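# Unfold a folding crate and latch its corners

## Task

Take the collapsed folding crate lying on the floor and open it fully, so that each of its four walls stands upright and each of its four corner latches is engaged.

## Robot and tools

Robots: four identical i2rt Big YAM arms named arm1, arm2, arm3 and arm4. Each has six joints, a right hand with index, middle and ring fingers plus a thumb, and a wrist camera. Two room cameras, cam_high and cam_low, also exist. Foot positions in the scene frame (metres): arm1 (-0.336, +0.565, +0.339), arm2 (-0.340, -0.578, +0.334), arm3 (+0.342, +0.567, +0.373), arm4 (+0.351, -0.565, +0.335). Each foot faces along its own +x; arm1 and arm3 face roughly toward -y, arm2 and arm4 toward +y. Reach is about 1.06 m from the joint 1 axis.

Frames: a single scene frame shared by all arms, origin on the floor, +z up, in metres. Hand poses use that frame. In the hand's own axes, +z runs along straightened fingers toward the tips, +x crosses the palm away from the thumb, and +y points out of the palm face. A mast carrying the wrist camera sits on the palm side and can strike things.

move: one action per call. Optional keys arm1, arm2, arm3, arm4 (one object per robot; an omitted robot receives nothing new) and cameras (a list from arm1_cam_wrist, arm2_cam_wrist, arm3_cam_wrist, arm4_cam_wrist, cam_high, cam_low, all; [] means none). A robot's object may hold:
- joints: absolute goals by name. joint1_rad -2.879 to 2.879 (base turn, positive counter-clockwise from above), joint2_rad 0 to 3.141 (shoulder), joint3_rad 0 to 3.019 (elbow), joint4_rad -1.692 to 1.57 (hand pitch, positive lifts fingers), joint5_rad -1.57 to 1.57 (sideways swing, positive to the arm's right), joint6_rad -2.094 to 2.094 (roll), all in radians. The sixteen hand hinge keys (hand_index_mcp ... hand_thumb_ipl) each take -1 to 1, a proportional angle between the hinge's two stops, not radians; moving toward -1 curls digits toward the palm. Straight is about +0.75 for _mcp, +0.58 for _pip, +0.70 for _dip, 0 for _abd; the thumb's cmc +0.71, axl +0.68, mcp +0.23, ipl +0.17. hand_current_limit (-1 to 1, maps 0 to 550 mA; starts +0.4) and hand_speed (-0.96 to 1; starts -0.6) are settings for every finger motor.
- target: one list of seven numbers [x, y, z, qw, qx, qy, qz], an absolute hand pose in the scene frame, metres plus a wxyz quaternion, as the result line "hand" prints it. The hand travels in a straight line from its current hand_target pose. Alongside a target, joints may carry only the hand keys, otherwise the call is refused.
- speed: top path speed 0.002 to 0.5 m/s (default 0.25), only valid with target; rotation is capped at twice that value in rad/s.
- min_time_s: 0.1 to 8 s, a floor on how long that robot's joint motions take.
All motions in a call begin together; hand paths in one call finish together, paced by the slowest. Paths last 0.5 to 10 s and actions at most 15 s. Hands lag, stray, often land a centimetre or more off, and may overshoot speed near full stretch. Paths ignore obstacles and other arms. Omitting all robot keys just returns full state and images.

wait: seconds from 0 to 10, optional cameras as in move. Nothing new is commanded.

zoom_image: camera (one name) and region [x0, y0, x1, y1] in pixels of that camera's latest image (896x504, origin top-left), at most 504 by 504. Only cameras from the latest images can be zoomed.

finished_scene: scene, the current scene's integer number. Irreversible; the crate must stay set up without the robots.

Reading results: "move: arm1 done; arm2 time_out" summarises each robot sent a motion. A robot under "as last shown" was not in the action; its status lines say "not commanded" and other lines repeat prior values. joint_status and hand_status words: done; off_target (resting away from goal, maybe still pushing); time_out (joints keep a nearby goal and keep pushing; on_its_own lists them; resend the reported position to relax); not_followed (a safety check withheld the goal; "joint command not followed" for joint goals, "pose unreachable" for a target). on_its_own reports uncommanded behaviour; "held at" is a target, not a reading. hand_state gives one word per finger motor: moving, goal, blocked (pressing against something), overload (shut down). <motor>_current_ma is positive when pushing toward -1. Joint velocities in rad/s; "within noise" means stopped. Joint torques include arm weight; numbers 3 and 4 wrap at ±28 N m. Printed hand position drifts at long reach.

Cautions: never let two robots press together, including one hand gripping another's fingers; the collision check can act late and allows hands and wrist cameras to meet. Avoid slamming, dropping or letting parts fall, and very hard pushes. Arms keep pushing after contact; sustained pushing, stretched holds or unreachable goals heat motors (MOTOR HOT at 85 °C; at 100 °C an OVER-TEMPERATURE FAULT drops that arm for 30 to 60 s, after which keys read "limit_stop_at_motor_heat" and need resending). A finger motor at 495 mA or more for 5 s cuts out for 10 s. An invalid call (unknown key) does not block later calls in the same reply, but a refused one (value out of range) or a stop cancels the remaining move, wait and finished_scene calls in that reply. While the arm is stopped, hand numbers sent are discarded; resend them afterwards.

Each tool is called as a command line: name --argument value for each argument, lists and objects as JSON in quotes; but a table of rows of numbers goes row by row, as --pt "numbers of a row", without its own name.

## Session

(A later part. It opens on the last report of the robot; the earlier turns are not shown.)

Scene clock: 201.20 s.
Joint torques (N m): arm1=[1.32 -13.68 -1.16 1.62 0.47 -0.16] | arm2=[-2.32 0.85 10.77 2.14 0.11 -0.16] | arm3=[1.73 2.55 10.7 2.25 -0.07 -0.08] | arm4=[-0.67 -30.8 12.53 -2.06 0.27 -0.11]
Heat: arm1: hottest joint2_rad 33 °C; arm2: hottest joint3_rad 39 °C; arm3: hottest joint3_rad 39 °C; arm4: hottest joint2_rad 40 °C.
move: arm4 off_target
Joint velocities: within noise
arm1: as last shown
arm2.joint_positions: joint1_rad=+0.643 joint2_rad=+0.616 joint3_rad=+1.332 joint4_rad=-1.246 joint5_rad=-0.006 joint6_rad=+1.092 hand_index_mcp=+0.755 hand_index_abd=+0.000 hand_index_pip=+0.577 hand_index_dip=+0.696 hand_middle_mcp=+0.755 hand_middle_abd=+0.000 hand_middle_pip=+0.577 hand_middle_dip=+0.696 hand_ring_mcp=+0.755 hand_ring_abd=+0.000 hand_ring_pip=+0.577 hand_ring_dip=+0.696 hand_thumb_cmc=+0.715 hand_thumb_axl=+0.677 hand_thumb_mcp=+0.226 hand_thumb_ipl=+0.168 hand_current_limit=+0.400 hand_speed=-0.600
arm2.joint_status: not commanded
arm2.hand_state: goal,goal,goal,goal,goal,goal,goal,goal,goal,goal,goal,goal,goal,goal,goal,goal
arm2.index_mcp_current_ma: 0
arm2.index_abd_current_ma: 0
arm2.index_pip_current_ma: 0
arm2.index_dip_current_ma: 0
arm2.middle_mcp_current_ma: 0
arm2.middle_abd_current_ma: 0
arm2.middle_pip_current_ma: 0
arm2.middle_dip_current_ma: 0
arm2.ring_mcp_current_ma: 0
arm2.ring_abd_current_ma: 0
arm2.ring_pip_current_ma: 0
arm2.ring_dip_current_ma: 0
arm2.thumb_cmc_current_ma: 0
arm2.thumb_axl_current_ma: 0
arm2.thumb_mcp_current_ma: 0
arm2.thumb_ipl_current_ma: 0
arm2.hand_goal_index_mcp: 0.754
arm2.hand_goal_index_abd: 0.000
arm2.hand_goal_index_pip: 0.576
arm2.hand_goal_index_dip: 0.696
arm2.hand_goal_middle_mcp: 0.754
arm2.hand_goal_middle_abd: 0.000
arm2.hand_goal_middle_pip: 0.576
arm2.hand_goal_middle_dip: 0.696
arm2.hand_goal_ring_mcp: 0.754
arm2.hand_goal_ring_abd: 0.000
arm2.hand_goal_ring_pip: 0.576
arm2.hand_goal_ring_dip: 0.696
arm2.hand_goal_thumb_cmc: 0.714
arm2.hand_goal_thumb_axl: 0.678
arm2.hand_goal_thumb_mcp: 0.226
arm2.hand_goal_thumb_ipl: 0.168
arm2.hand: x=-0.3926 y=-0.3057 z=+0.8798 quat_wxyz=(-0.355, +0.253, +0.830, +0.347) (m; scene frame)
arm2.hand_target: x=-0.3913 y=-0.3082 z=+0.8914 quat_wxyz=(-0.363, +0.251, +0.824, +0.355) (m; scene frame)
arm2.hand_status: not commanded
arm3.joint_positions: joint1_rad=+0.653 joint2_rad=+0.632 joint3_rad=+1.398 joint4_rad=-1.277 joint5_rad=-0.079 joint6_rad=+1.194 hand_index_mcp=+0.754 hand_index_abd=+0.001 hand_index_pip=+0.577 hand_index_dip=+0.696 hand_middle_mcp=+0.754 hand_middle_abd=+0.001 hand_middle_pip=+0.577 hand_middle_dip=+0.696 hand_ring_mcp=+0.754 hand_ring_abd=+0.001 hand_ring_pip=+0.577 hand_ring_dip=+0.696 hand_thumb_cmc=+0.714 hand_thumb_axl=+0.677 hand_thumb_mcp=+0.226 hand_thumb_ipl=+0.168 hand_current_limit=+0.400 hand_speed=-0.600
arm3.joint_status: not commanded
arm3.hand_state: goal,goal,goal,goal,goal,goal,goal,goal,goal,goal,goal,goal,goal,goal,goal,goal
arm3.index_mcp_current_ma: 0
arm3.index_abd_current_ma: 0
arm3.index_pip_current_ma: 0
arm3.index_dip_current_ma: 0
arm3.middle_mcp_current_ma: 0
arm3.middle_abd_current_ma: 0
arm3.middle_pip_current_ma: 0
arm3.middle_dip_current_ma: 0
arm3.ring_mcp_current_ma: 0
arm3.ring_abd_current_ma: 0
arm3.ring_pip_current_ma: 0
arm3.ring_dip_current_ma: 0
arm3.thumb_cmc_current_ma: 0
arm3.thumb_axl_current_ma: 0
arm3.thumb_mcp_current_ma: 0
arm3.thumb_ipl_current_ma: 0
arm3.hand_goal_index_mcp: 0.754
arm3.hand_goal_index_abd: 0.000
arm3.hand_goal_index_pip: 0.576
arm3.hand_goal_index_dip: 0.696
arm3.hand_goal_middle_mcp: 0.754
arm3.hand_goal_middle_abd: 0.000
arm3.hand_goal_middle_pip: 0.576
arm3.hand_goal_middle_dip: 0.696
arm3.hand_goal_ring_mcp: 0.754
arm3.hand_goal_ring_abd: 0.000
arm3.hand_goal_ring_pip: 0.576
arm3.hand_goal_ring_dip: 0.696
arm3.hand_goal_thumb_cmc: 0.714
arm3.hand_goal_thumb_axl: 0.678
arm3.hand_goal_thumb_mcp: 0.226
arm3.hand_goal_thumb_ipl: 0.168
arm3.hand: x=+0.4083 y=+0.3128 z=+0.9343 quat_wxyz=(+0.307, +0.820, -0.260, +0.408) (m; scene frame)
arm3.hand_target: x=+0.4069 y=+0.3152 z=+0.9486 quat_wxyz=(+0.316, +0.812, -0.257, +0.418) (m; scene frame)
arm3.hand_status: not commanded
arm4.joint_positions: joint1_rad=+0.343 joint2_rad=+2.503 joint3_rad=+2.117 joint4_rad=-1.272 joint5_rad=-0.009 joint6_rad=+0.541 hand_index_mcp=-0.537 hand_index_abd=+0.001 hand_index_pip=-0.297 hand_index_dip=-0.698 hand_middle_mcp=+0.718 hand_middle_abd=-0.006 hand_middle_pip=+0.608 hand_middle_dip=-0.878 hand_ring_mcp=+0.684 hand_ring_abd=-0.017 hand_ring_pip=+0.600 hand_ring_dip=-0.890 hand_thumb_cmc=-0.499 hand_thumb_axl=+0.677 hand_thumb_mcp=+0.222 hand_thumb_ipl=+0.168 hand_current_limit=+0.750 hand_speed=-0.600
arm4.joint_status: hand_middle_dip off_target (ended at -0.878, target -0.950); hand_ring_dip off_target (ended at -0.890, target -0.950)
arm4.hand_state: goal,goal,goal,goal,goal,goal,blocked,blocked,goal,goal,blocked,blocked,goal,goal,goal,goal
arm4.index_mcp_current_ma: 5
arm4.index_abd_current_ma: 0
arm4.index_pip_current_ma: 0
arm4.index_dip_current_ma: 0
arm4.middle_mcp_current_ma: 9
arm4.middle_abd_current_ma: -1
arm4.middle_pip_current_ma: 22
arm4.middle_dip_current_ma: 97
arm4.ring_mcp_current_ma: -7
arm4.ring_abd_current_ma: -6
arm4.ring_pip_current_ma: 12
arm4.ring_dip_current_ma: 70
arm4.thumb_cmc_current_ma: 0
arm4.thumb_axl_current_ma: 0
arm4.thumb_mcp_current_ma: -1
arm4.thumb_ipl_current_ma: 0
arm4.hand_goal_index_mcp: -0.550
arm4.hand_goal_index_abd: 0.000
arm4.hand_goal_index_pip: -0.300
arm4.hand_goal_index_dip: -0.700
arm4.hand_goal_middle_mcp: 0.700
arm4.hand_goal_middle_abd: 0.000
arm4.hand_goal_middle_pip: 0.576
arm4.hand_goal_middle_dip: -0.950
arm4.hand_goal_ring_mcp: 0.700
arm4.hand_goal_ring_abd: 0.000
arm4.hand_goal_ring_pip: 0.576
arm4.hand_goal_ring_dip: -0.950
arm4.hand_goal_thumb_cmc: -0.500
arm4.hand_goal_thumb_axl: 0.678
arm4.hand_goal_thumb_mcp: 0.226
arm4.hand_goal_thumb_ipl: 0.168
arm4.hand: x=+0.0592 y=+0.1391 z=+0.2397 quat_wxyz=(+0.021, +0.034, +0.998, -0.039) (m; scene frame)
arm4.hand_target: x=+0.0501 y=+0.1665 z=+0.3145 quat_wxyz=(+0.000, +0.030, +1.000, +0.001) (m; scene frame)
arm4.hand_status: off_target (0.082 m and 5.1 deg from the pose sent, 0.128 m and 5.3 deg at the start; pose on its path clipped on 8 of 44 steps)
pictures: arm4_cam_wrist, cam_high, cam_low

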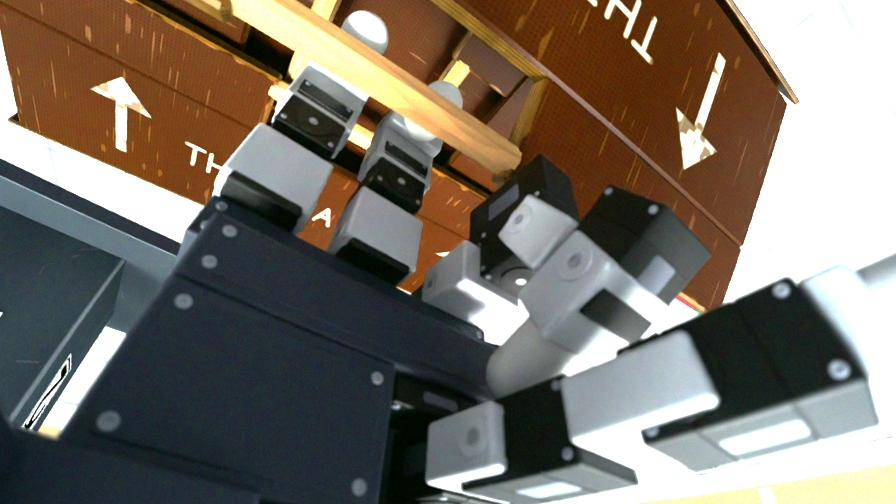

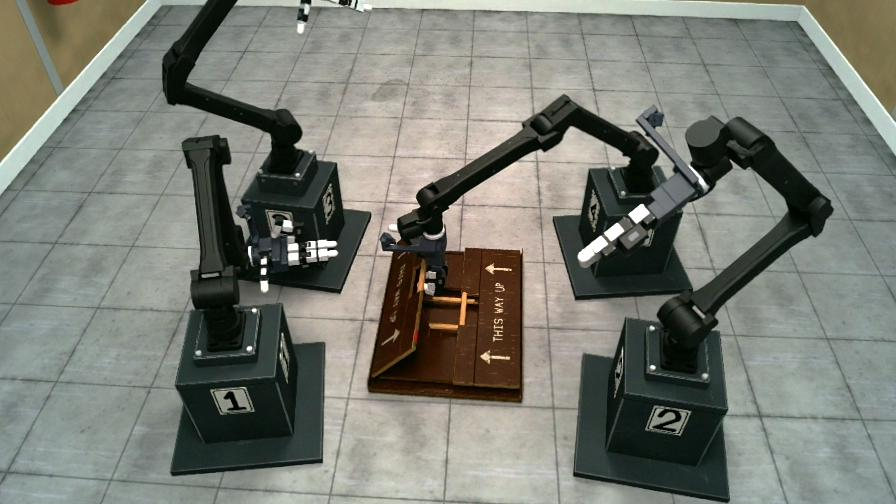

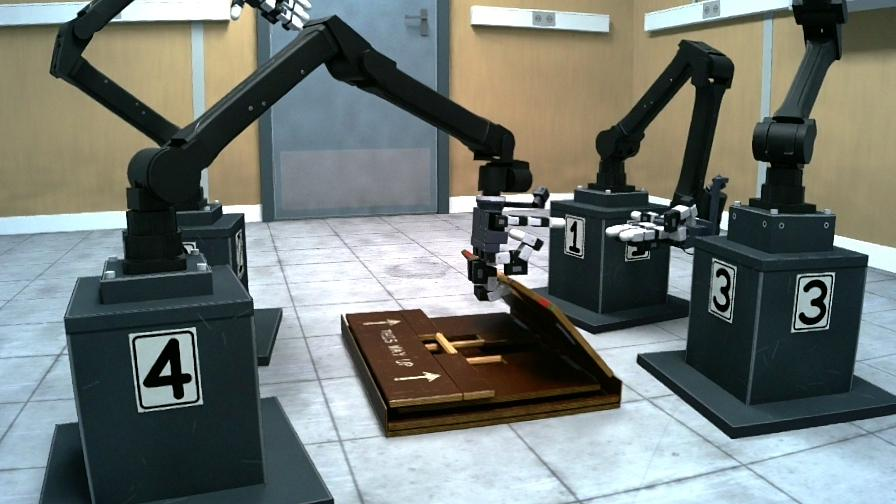

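move --arm4 '{"target": [0.048, 0.200, 0.350, 0, 0.0297, 0.9996, 0], "speed": 0.1}'

move --arm4 '{"target": [0.048, 0.235, 0.378, 0, 0.0297, 0.9996, 0], "speed": 0.1}' --cameras '["arm4_cam_wrist", "cam_low", "cam_high"]'

zoom_image --camera "cam_low" --region '[420, 200, 640, 380]'

Scene clock: 221.60 s.
Joint torques (N m): arm1=[1.32 -13.68 -1.13 1.62 0.48 -0.16] | arm2=[-2.26 0.85 10.77 2.13 0.1 -0.15] | arm3=[1.73 2.49 10.71 2.28 -0.07 -0.08] | arm4=[-0.97 -32.15 14.16 -1.76 0.29 -0.12]
Heat: arm1: hottest joint2_rad 33 °C; arm2: hottest joint3_rad 39 °C; arm3: hottest joint3_rad 39 °C; arm4: hottest joint2_rad 45 °C.
move: arm4 off_target
Joint velocities: within noise
arm1, arm2, arm3: as last shown
arm4.joint_positions: joint1_rad=+0.326 joint2_rad=+2.586 joint3_rad=+2.340 joint4_rad=-1.442 joint5_rad=-0.009 joint6_rad=+0.523 hand_index_mcp=-0.537 hand_index_abd=+0.001 hand_index_pip=-0.297 hand_index_dip=-0.698 hand_middle_mcp=+0.724 hand_middle_abd=-0.006 hand_middle_pip=+0.610 hand_middle_dip=-0.882 hand_ring_mcp=+0.683 hand_ring_abd=-0.017 hand_ring_pip=+0.600 hand_ring_dip=-0.890 hand_thumb_cmc=-0.499 hand_thumb_axl=+0.677 hand_thumb_mcp=+0.222 hand_thumb_ipl=+0.168 hand_current_limit=+0.750 hand_speed=-0.600
arm4.joint_status: not commanded
arm4.hand_state: goal,goal,goal,goal,blocked,goal,blocked,blocked,goal,goal,blocked,blocked,goal,goal,goal,goal
arm4.index_mcp_current_ma: 5
arm4.index_abd_current_ma: 0
arm4.index_pip_current_ma: 0
arm4.index_dip_current_ma: 0
arm4.middle_mcp_current_ma: 14
arm4.middle_abd_current_ma: -1
arm4.middle_pip_current_ma: 24
arm4.middle_dip_current_ma: 88
arm4.ring_mcp_current_ma: -7
arm4.ring_abd_current_ma: -6
arm4.ring_pip_current_ma: 12
arm4.ring_dip_current_ma: 70
arm4.thumb_cmc_current_ma: 0
arm4.thumb_axl_current_ma: 0
arm4.thumb_mcp_current_ma: -1
arm4.thumb_ipl_current_ma: 0
arm4.hand_goal_index_mcp: -0.550
arm4.hand_goal_index_abd: 0.000
arm4.hand_goal_index_pip: -0.300
arm4.hand_goal_index_dip: -0.700
arm4.hand_goal_middle_mcp: 0.700
arm4.hand_goal_middle_abd: 0.000
arm4.hand_goal_middle_pip: 0.576
arm4.hand_goal_middle_dip: -0.950
arm4.hand_goal_ring_mcp: 0.700
arm4.hand_goal_ring_abd: 0.000
arm4.hand_goal_ring_pip: 0.576
arm4.hand_goal_ring_dip: -0.950
arm4.hand_goal_thumb_cmc: -0.500
arm4.hand_goal_thumb_axl: 0.678
arm4.hand_goal_thumb_mcp: 0.226
arm4.hand_goal_thumb_ipl: 0.168
arm4.hand: x=+0.0595 y=+0.1638 z=+0.2597 quat_wxyz=(+0.028, +0.033, +0.998, -0.053) (m; scene frame)
arm4.hand_target: x=+0.0510 y=+0.1942 z=+0.3498 quat_wxyz=(+0.000, +0.030, +1.000, +0.002) (m; scene frame)
arm4.hand_status: off_target (0.098 m and 6.8 deg from the pose sent, 0.126 m and 5.1 deg at the start; pose on its path clipped on 20 of 50 steps)
pictures: none

Scene clock: 223.87 s.
Joint torques (N m): arm1=[1.32 -13.63 -1.16 1.62 0.47 -0.16] | arm2=[-2.32 0.79 10.78 2.14 0.1 -0.15] | arm3=[1.85 2.55 10.7 2.25 -0.07 -0.08] | arm4=[-0.91 -32.79 15.17 -0.81 0.31 -0.15]
Heat: arm1: hottest joint2_rad 33 °C; arm2: hottest joint3_rad 39 °C; arm3: hottest joint3_rad 39 °C; arm4: hottest joint2_rad 45 °C.
move: arm4 off_target
Joint velocities: within noise
arm1, arm2, arm3: as last shown
arm4.joint_positions: joint1_rad=+0.307 joint2_rad=+2.775 joint3_rad=+2.762 joint4_rad=-1.684 joint5_rad=-0.009 joint6_rad=+0.505 hand_index_mcp=-0.537 hand_index_abd=+0.001 hand_index_pip=-0.297 hand_index_dip=-0.698 hand_middle_mcp=+0.729 hand_middle_abd=-0.003 hand_middle_pip=+0.610 hand_middle_dip=-0.894 hand_ring_mcp=+0.688 hand_ring_abd=-0.016 hand_ring_pip=+0.600 hand_ring_dip=-0.890 hand_thumb_cmc=-0.499 hand_thumb_axl=+0.677 hand_thumb_mcp=+0.222 hand_thumb_ipl=+0.168 hand_current_limit=+0.750 hand_speed=-0.600
arm4.joint_status: not commanded
arm4.hand_state: goal,goal,goal,goal,blocked,goal,blocked,blocked,goal,goal,blocked,blocked,goal,goal,goal,goal
arm4.index_mcp_current_ma: 5
arm4.index_abd_current_ma: 0
arm4.index_pip_current_ma: 0
arm4.index_dip_current_ma: 0
arm4.middle_mcp_current_ma: 21
arm4.middle_abd_current_ma: 0
arm4.middle_pip_current_ma: 24
arm4.middle_dip_current_ma: 62
arm4.ring_mcp_current_ma: -4
arm4.ring_abd_current_ma: -5
arm4.ring_pip_current_ma: 12
arm4.ring_dip_current_ma: 70
arm4.thumb_cmc_current_ma: 0
arm4.thumb_axl_current_ma: 0
arm4.thumb_mcp_current_ma: -1
arm4.thumb_ipl_current_ma: 0
arm4.hand_goal_index_mcp: -0.550
arm4.hand_goal_index_abd: 0.000
arm4.hand_goal_index_pip: -0.300
arm4.hand_goal_index_dip: -0.700
arm4.hand_goal_middle_mcp: 0.700
arm4.hand_goal_middle_abd: 0.000
arm4.hand_goal_middle_pip: 0.576
arm4.hand_goal_middle_dip: -0.950
arm4.hand_goal_ring_mcp: 0.700
arm4.hand_goal_ring_abd: 0.000
arm4.hand_goal_ring_pip: 0.576
arm4.hand_goal_ring_dip: -0.950
arm4.hand_goal_thumb_cmc: -0.500
arm4.hand_goal_thumb_axl: 0.678
arm4.hand_goal_thumb_mcp: 0.226
arm4.hand_goal_thumb_ipl: 0.168
arm4.hand: x=+0.0594 y=+0.1965 z=+0.2781 quat_wxyz=(+0.029, +0.033, +0.997, -0.057) (m; scene frame)
arm4.hand_target: x=+0.0526 y=+0.2244 z=+0.3709 quat_wxyz=(-0.003, +0.028, +1.000, +0.009) (m; scene frame)
arm4.hand_status: off_target (0.108 m and 7.3 deg from the pose sent, 0.139 m and 6.8 deg at the start; pose on its path clipped on 66 of 68 steps; a joint's target at an end of its range on 21 of 68 steps)
pictures: arm4_cam_wrist, cam_high, cam_low

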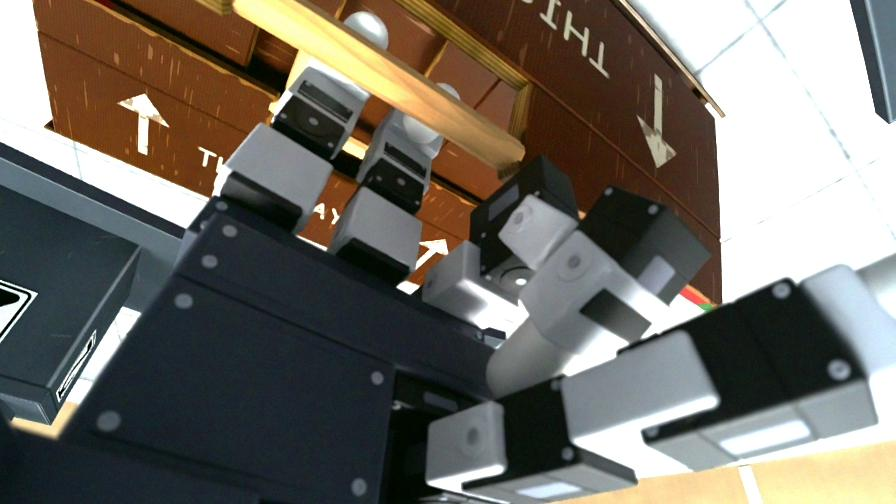

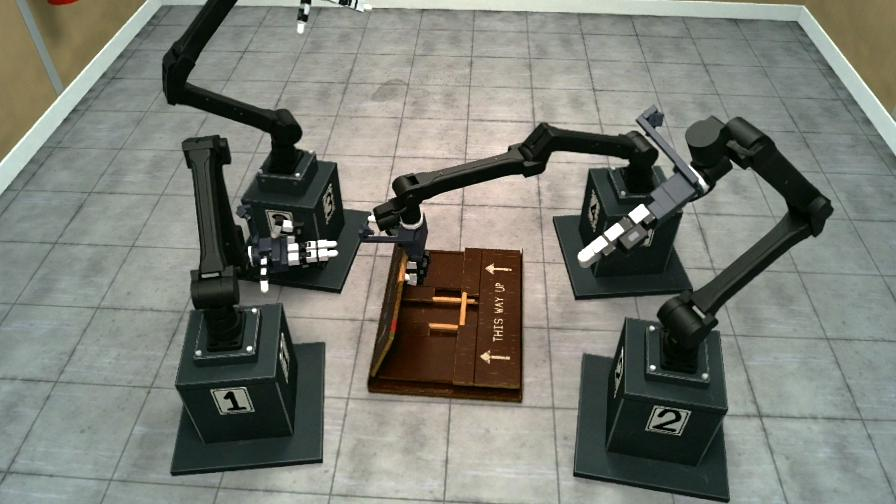

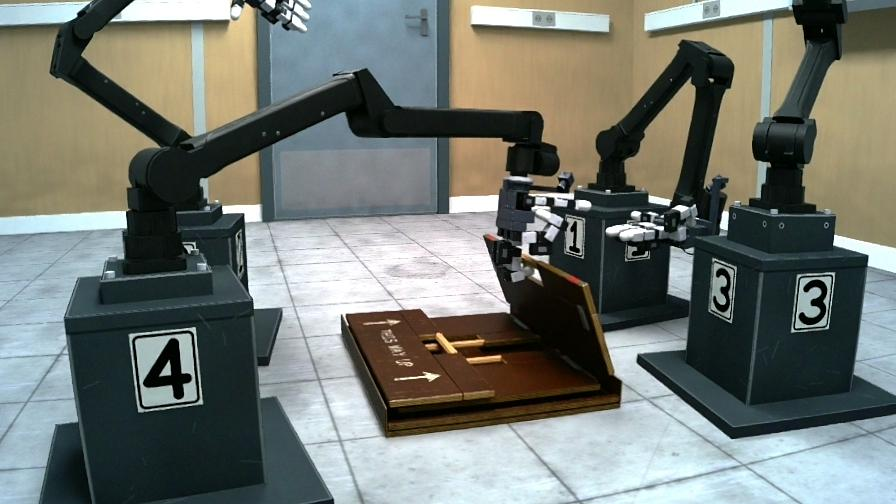

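Scaled by 2.291.

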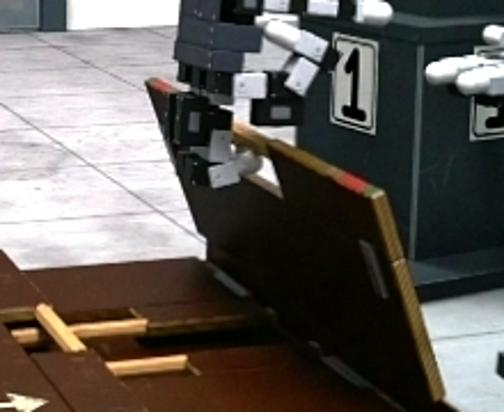

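move --arm4 '{"target": [0.050, 0.235, 0.40, 0.0039, 0.0294, 0.991, 0.1305], "speed": 0.1}' --cameras '["arm4_cam_wrist", "cam_low", "cam_high"]'

zoom_image --camera "cam_low" --region '[420, 200, 640, 380]'

Scene clock: 236.90 s.
Joint torques (N m): arm1=[1.38 -13.63 -1.14 1.62 0.47 -0.16] | arm2=[-2.32 0.79 10.78 2.11 0.11 -0.15] | arm3=[1.79 2.49 10.71 2.28 -0.08 -0.08] | arm4=[-0.56 -35.31 8.61 1.48 0.93 0]
Heat: arm1: hottest joint2_rad 33 °C; arm2: hottest joint3_rad 39 °C; arm3: hottest joint3_rad 39 °C; arm4: hottest joint2_rad 48 °C.
move: arm4 off_target
Joint velocities: within noise
arm1.joint_positions: joint1_rad=+1.646 joint2_rad=+2.412 joint3_rad=+0.654 joint4_rad=+1.487 joint5_rad=+1.554 joint6_rad=+0.220 hand_index_mcp=+0.761 hand_index_abd=+0.001 hand_index_pip=+0.577 hand_index_dip=+0.696 hand_middle_mcp=+0.763 hand_middle_abd=+0.001 hand_middle_pip=+0.577 hand_middle_dip=+0.696 hand_ring_mcp=-0.357 hand_ring_abd=+0.001 hand_ring_pip=-0.620 hand_ring_dip=-0.488 hand_thumb_cmc=+0.721 hand_thumb_axl=+0.677 hand_thumb_mcp=+0.226 hand_thumb_ipl=+0.168 hand_current_limit=+0.750 hand_speed=-0.600
arm1.joint_status: not commanded
arm1.hand_state: goal,goal,goal,goal,goal,goal,goal,goal,goal,goal,goal,goal,goal,goal,goal,goal
arm1.index_mcp_current_ma: 1
arm1.index_abd_current_ma: 0
arm1.index_pip_current_ma: 0
arm1.index_dip_current_ma: 0
arm1.middle_mcp_current_ma: 2
arm1.middle_abd_current_ma: 0
arm1.middle_pip_current_ma: 0
arm1.middle_dip_current_ma: 0
arm1.ring_mcp_current_ma: 0
arm1.ring_abd_current_ma: 0
arm1.ring_pip_current_ma: 0
arm1.ring_dip_current_ma: 0
arm1.thumb_cmc_current_ma: 1
arm1.thumb_axl_current_ma: 0
arm1.thumb_mcp_current_ma: 0
arm1.thumb_ipl_current_ma: 0
arm1.hand_goal_index_mcp: 0.754
arm1.hand_goal_index_abd: 0.000
arm1.hand_goal_index_pip: 0.576
arm1.hand_goal_index_dip: 0.696
arm1.hand_goal_middle_mcp: 0.754
arm1.hand_goal_middle_abd: 0.000
arm1.hand_goal_middle_pip: 0.576
arm1.hand_goal_middle_dip: 0.696
arm1.hand_goal_ring_mcp: -0.360
arm1.hand_goal_ring_abd: 0.000
arm1.hand_goal_ring_pip: -0.620
arm1.hand_goal_ring_dip: -0.490
arm1.hand_goal_thumb_cmc: 0.714
arm1.hand_goal_thumb_axl: 0.678
arm1.hand_goal_thumb_mcp: 0.226
arm1.hand_goal_thumb_ipl: 0.168
arm1.hand: x=+0.0302 y=+0.4751 z=+0.3628 quat_wxyz=(+0.702, +0.700, +0.107, +0.074) (m; scene frame)
arm1.hand_target: x=+0.0259 y=+0.4768 z=+0.3589 quat_wxyz=(+0.703, +0.699, +0.115, +0.069) (m; scene frame)
arm1.hand_status: not commanded
arm2, arm3: as last shown
arm4.joint_positions: joint1_rad=+0.326 joint2_rad=+2.519 joint3_rad=+2.243 joint4_rad=-1.206 joint5_rad=+0.104 joint6_rad=+0.504 hand_index_mcp=-0.537 hand_index_abd=+0.001 hand_index_pip=-0.297 hand_index_dip=-0.698 hand_middle_mcp=+0.743 hand_middle_abd=-0.006 hand_middle_pip=+0.610 hand_middle_dip=-0.915 hand_ring_mcp=+0.705 hand_ring_abd=-0.014 hand_ring_pip=+0.600 hand_ring_dip=-0.892 hand_thumb_cmc=-0.499 hand_thumb_axl=+0.677 hand_thumb_mcp=+0.222 hand_thumb_ipl=+0.168 hand_current_limit=+0.750 hand_speed=-0.600
arm4.joint_status: not commanded
arm4.hand_state: goal,goal,goal,goal,blocked,goal,blocked,blocked,goal,goal,blocked,blocked,goal,goal,goal,goal
arm4.index_mcp_current_ma: 5
arm4.index_abd_current_ma: 0
arm4.index_pip_current_ma: 0
arm4.index_dip_current_ma: 0
arm4.middle_mcp_current_ma: 41
arm4.middle_abd_current_ma: -1
arm4.middle_pip_current_ma: 24
arm4.middle_dip_current_ma: 26
arm4.ring_mcp_current_ma: 1
arm4.ring_abd_current_ma: -4
arm4.ring_pip_current_ma: 12
arm4.ring_dip_current_ma: 66
arm4.thumb_cmc_current_ma: 0
arm4.thumb_axl_current_ma: 0
arm4.thumb_mcp_current_ma: -1
arm4.thumb_ipl_current_ma: 0
arm4.hand_goal_index_mcp: -0.550
arm4.hand_goal_index_abd: 0.000
arm4.hand_goal_index_pip: -0.300
arm4.hand_goal_index_dip: -0.700
arm4.hand_goal_middle_mcp: 0.700
arm4.hand_goal_middle_abd: 0.000
arm4.hand_goal_middle_pip: 0.576
arm4.hand_goal_middle_dip: -0.950
arm4.hand_goal_ring_mcp: 0.700
arm4.hand_goal_ring_abd: 0.000
arm4.hand_goal_ring_pip: 0.576
arm4.hand_goal_ring_dip: -0.950
arm4.hand_goal_thumb_cmc: -0.500
arm4.hand_goal_thumb_axl: 0.678
arm4.hand_goal_thumb_mcp: 0.226
arm4.hand_goal_thumb_ipl: 0.168
arm4.on_its_own: hand_middle_dip moved -0.021 toward your old target -0.950
arm4.hand: x=+0.0587 y=+0.2064 z=+0.2928 quat_wxyz=(+0.030, +0.025, +0.997, +0.065) (m; scene frame)
arm4.hand_target: x=+0.0526 y=+0.2286 z=+0.3875 quat_wxyz=(+0.004, +0.030, +0.991, +0.130) (m; scene frame)
arm4.hand_status: off_target (0.111 m and 8.2 deg from the pose sent, 0.128 m and 21.7 deg at the start; pose on its path clipped on 53 of 58 steps)
pictures: arm4_cam_wrist, cam_high, cam_low

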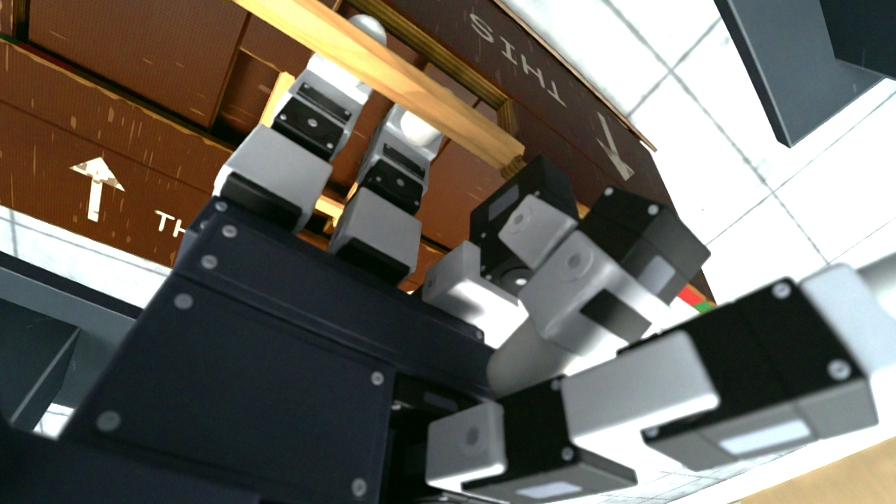

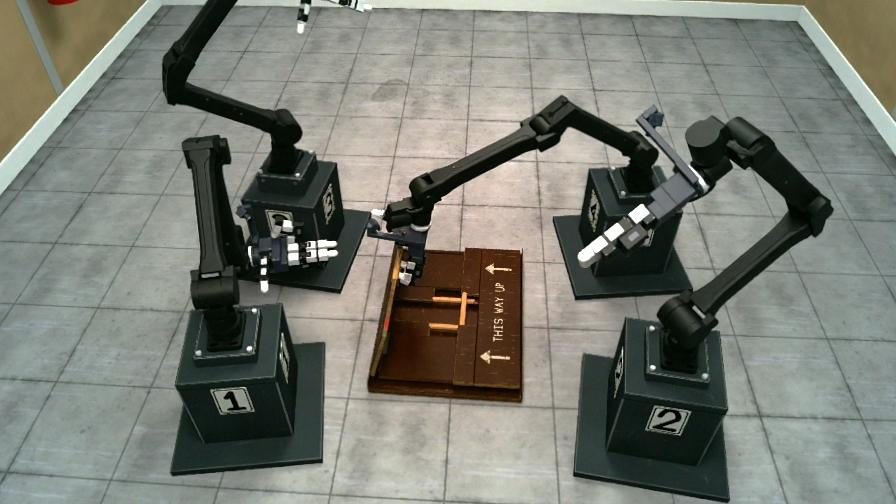

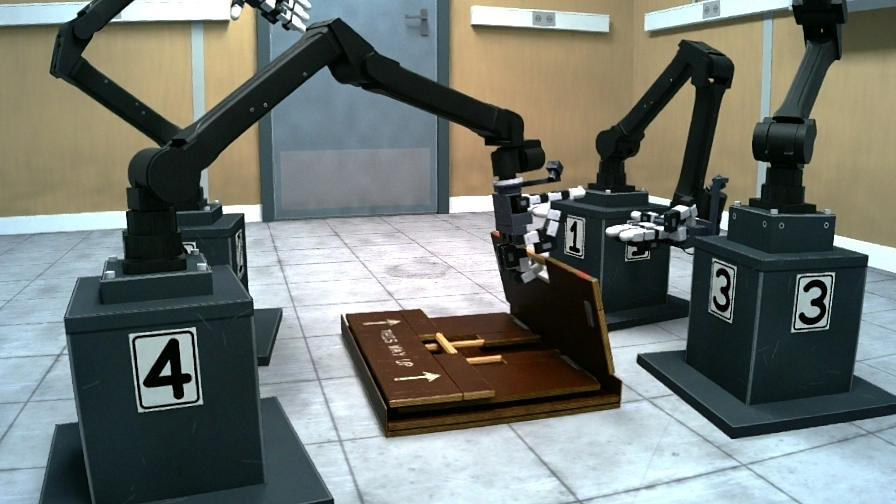

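Scaled by 2.291.

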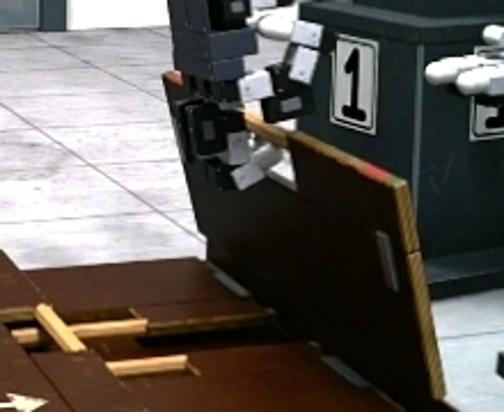

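move --arm4 '{"target": [0.050, 0.275, 0.38, 0.0052, 0.0292, 0.9844, 0.1736], "speed": 0.1}' --cameras '["arm4_cam_wrist", "cam_low", "cam_high"]'

zoom_image --camera "cam_low" --region '[420, 200, 640, 380]'

Scene clock: 242.07 s.
Joint torques (N m): arm1=[1.26 -13.68 -1.16 1.63 0.47 -0.16] | arm2=[-2.32 0.85 10.78 2.11 0.1 -0.15] | arm3=[1.79 2.49 10.7 2.26 -0.07 -0.09] | arm4=[-1.44 -30.51 14.74 1.68 0.78 -0.09]
Heat: arm1: hottest joint2_rad 33 °C; arm2: hottest joint3_rad 39 °C; arm3: hottest joint3_rad 39 °C; arm4: hottest joint2_rad 48 °C.
move: arm4 off_target
Joint velocities: within noise
arm1, arm2, arm3: as last shown
arm4.joint_positions: joint1_rad=+0.324 joint2_rad=+2.532 joint3_rad=+2.261 joint4_rad=-1.146 joint5_rad=+0.147 joint6_rad=+0.487 hand_index_mcp=-0.537 hand_index_abd=+0.001 hand_index_pip=-0.297 hand_index_dip=-0.698 hand_middle_mcp=+0.745 hand_middle_abd=-0.006 hand_middle_pip=+0.610 hand_middle_dip=-0.929 hand_ring_mcp=+0.709 hand_ring_abd=-0.009 hand_ring_pip=+0.600 hand_ring_dip=-0.902 hand_thumb_cmc=-0.499 hand_thumb_axl=+0.677 hand_thumb_mcp=+0.222 hand_thumb_ipl=+0.168 hand_current_limit=+0.750 hand_speed=-0.600
arm4.joint_status: not commanded
arm4.hand_state: goal,goal,goal,goal,blocked,goal,blocked,blocked,goal,goal,blocked,blocked,goal,goal,goal,goal
arm4.index_mcp_current_ma: 5
arm4.index_abd_current_ma: 0
arm4.index_pip_current_ma: 0
arm4.index_dip_current_ma: 0
arm4.middle_mcp_current_ma: 46
arm4.middle_abd_current_ma: -1
arm4.middle_pip_current_ma: 24
arm4.middle_dip_current_ma: 11
arm4.ring_mcp_current_ma: 2
arm4.ring_abd_current_ma: -2
arm4.ring_pip_current_ma: 12
arm4.ring_dip_current_ma: 47
arm4.thumb_cmc_current_ma: 0
arm4.thumb_axl_current_ma: 0
arm4.thumb_mcp_current_ma: -1
arm4.thumb_ipl_current_ma: 0
arm4.hand_goal_index_mcp: -0.550
arm4.hand_goal_index_abd: 0.000
arm4.hand_goal_index_pip: -0.300
arm4.hand_goal_index_dip: -0.700
arm4.hand_goal_middle_mcp: 0.700
arm4.hand_goal_middle_abd: 0.000
arm4.hand_goal_middle_pip: 0.576
arm4.hand_goal_middle_dip: -0.950
arm4.hand_goal_ring_mcp: 0.700
arm4.hand_goal_ring_abd: 0.000
arm4.hand_goal_ring_pip: 0.576
arm4.hand_goal_ring_dip: -0.950
arm4.hand_goal_thumb_cmc: -0.500
arm4.hand_goal_thumb_axl: 0.678
arm4.hand_goal_thumb_mcp: 0.226
arm4.hand_goal_thumb_ipl: 0.168
arm4.hand: x=+0.0578 y=+0.2260 z=+0.2995 quat_wxyz=(+0.035, +0.021, +0.994, +0.103) (m; scene frame)
arm4.hand_target: x=+0.0543 y=+0.2653 z=+0.3830 quat_wxyz=(+0.006, +0.030, +0.984, +0.174) (m; scene frame)
arm4.hand_status: off_target (0.095 m and 8.9 deg from the pose sent, 0.111 m and 12.9 deg at the start; pose on its path clipped on 7 of 43 steps)
pictures: arm4_cam_wrist, cam_high, cam_low

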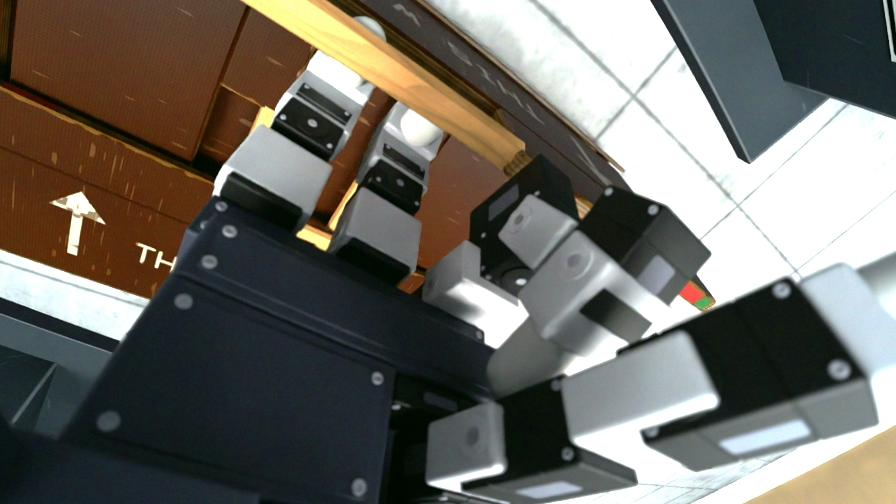

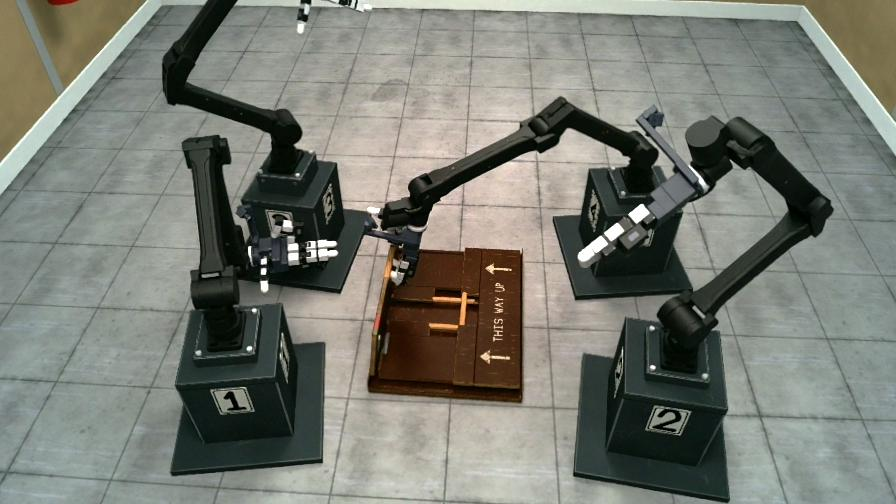

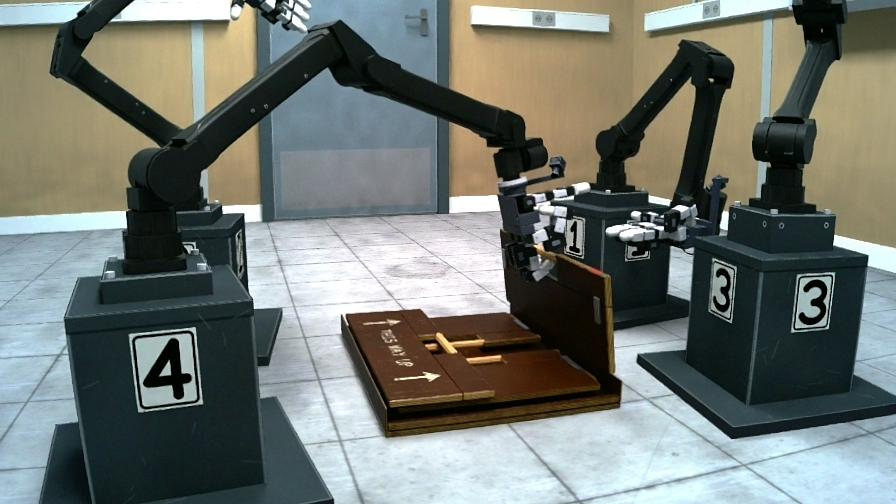

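Scaled by 2.291.

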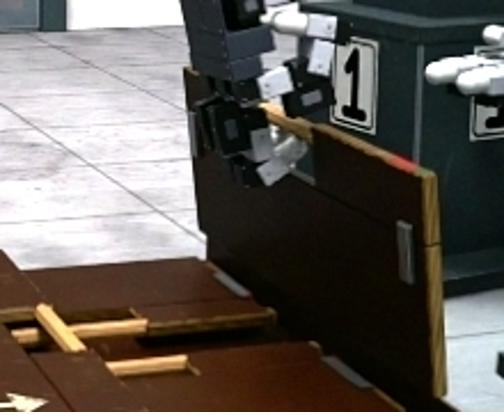

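move --arm4 '{"target": [0.050, 0.305, 0.375, 0.0064, 0.0290, 0.9759, 0.2164], "speed": 0.1}' --cameras '["arm4_cam_wrist", "cam_low", "cam_high"]'

zoom_image --camera "cam_low" --region '[420, 200, 640, 380]'

zoom_image --camera "cam_high" --region '[350, 210, 470, 400]'

Scene clock: 251.47 s.
Joint torques (N m): arm1=[1.2 -13.68 -1.16 1.61 0.48 -0.16] | arm2=[-2.32 0.79 10.77 2.15 0.11 -0.16] | arm3=[1.79 2.49 10.7 2.26 -0.07 -0.09] | arm4=[-1.32 -29.1 15.27 2 0.71 0.08]
Heat: arm1: hottest joint2_rad 33 °C; arm2: hottest joint3_rad 39 °C; arm3: hottest joint3_rad 39 °C; arm4: hottest joint2_rad 48 °C.
move: arm4 off_target
Joint velocities: within noise
arm1, arm2, arm3: as last shown
arm4.joint_positions: joint1_rad=+0.314 joint2_rad=+2.581 joint3_rad=+2.337 joint4_rad=-1.081 joint5_rad=+0.184 joint6_rad=+0.448 hand_index_mcp=-0.537 hand_index_abd=+0.001 hand_index_pip=-0.297 hand_index_dip=-0.698 hand_middle_mcp=+0.745 hand_middle_abd=-0.002 hand_middle_pip=+0.608 hand_middle_dip=-0.941 hand_ring_mcp=+0.755 hand_ring_abd=+0.012 hand_ring_pip=+0.599 hand_ring_dip=-0.948 hand_thumb_cmc=-0.499 hand_thumb_axl=+0.677 hand_thumb_mcp=+0.222 hand_thumb_ipl=+0.168 hand_current_limit=+0.750 hand_speed=-0.600
arm4.joint_status: not commanded
arm4.hand_state: goal,goal,goal,goal,blocked,goal,blocked,goal,blocked,goal,blocked,goal,goal,goal,goal,goal
arm4.index_mcp_current_ma: 5
arm4.index_abd_current_ma: 0
arm4.index_pip_current_ma: 0
arm4.index_dip_current_ma: 0
arm4.middle_mcp_current_ma: 46
arm4.middle_abd_current_ma: 0
arm4.middle_pip_current_ma: 22
arm4.middle_dip_current_ma: 2
arm4.ring_mcp_current_ma: 66
arm4.ring_abd_current_ma: 3
arm4.ring_pip_current_ma: 11
arm4.ring_dip_current_ma: 0
arm4.thumb_cmc_current_ma: 0
arm4.thumb_axl_current_ma: 0
arm4.thumb_mcp_current_ma: -1
arm4.thumb_ipl_current_ma: 0
arm4.hand_goal_index_mcp: -0.550
arm4.hand_goal_index_abd: 0.000
arm4.hand_goal_index_pip: -0.300
arm4.hand_goal_index_dip: -0.700
arm4.hand_goal_middle_mcp: 0.700
arm4.hand_goal_middle_abd: 0.000
arm4.hand_goal_middle_pip: 0.576
arm4.hand_goal_middle_dip: -0.950
arm4.hand_goal_ring_mcp: 0.700
arm4.hand_goal_ring_abd: 0.000
arm4.hand_goal_ring_pip: 0.576
arm4.hand_goal_ring_dip: -0.950
arm4.hand_goal_thumb_cmc: -0.500
arm4.hand_goal_thumb_axl: 0.678
arm4.hand_goal_thumb_mcp: 0.226
arm4.hand_goal_thumb_ipl: 0.168
arm4.on_its_own: hand_ring_dip moved -0.047 to your old target -0.950
arm4.hand: x=+0.0549 y=+0.2591 z=+0.3055 quat_wxyz=(+0.034, +0.012, +0.988, +0.151) (m; scene frame)
arm4.hand_target: x=+0.0539 y=+0.2954 z=+0.3778 quat_wxyz=(+0.006, +0.029, +0.976, +0.217) (m; scene frame)
arm4.hand_status: off_target (0.083 m and 8.5 deg from the pose sent, 0.110 m and 13.6 deg at the start)
pictures: arm4_cam_wrist, cam_high, cam_low

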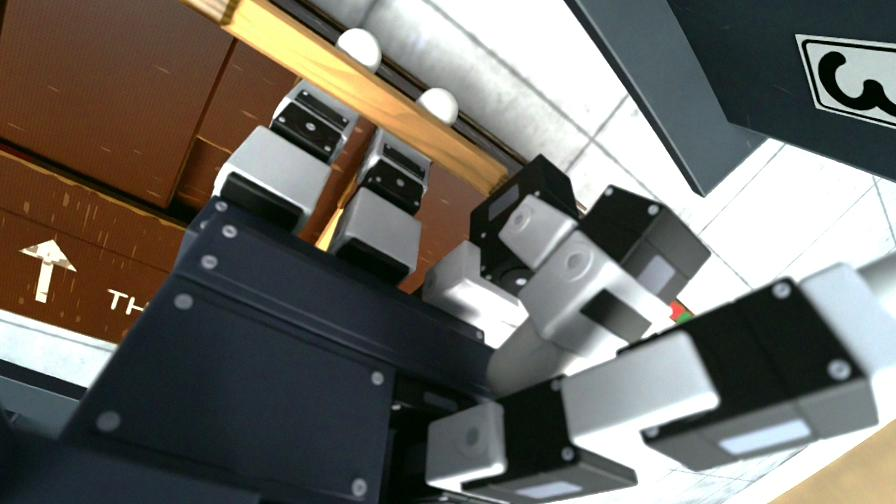

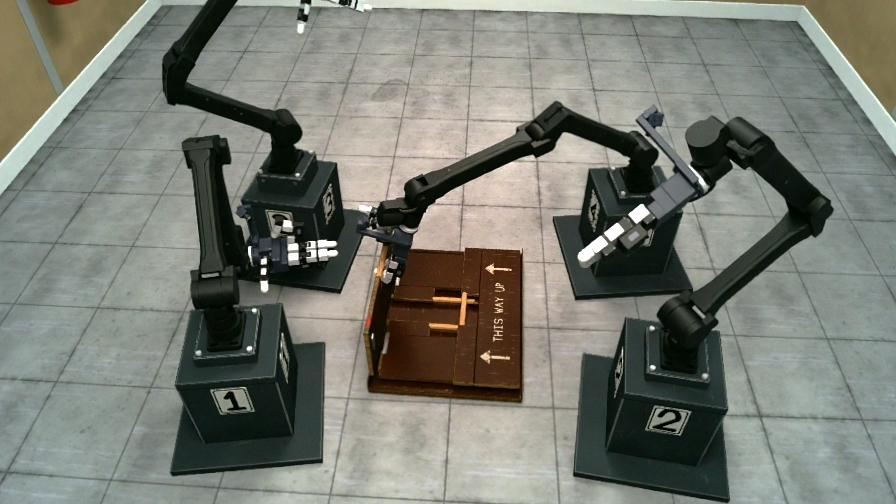

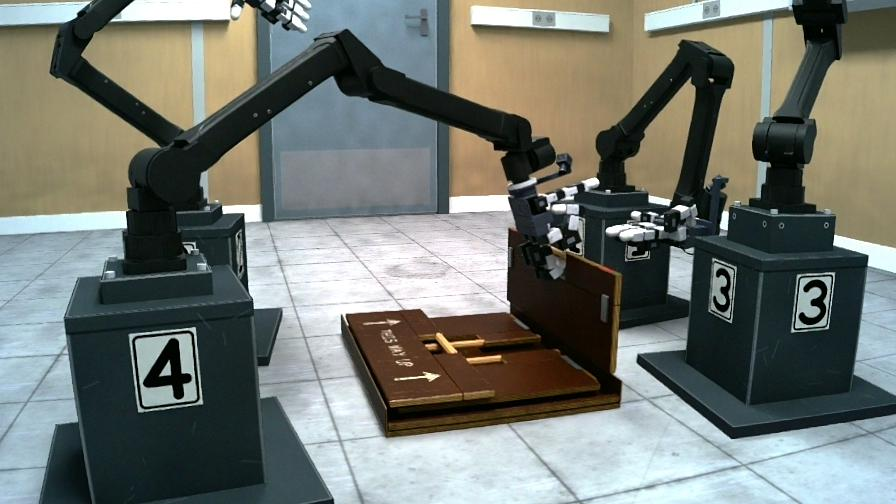

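Scaled by 2.291.

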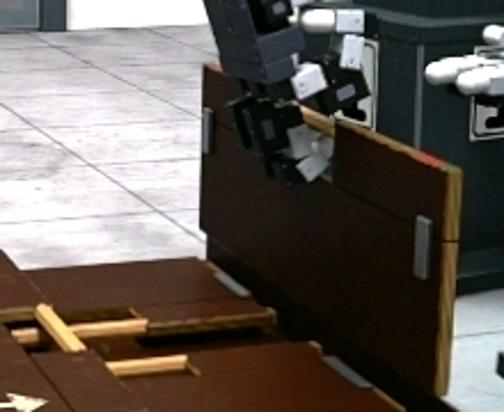

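Scaled by 2.653.

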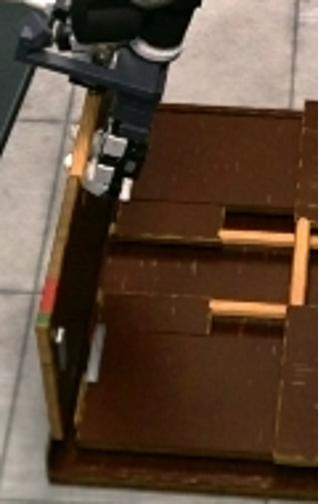

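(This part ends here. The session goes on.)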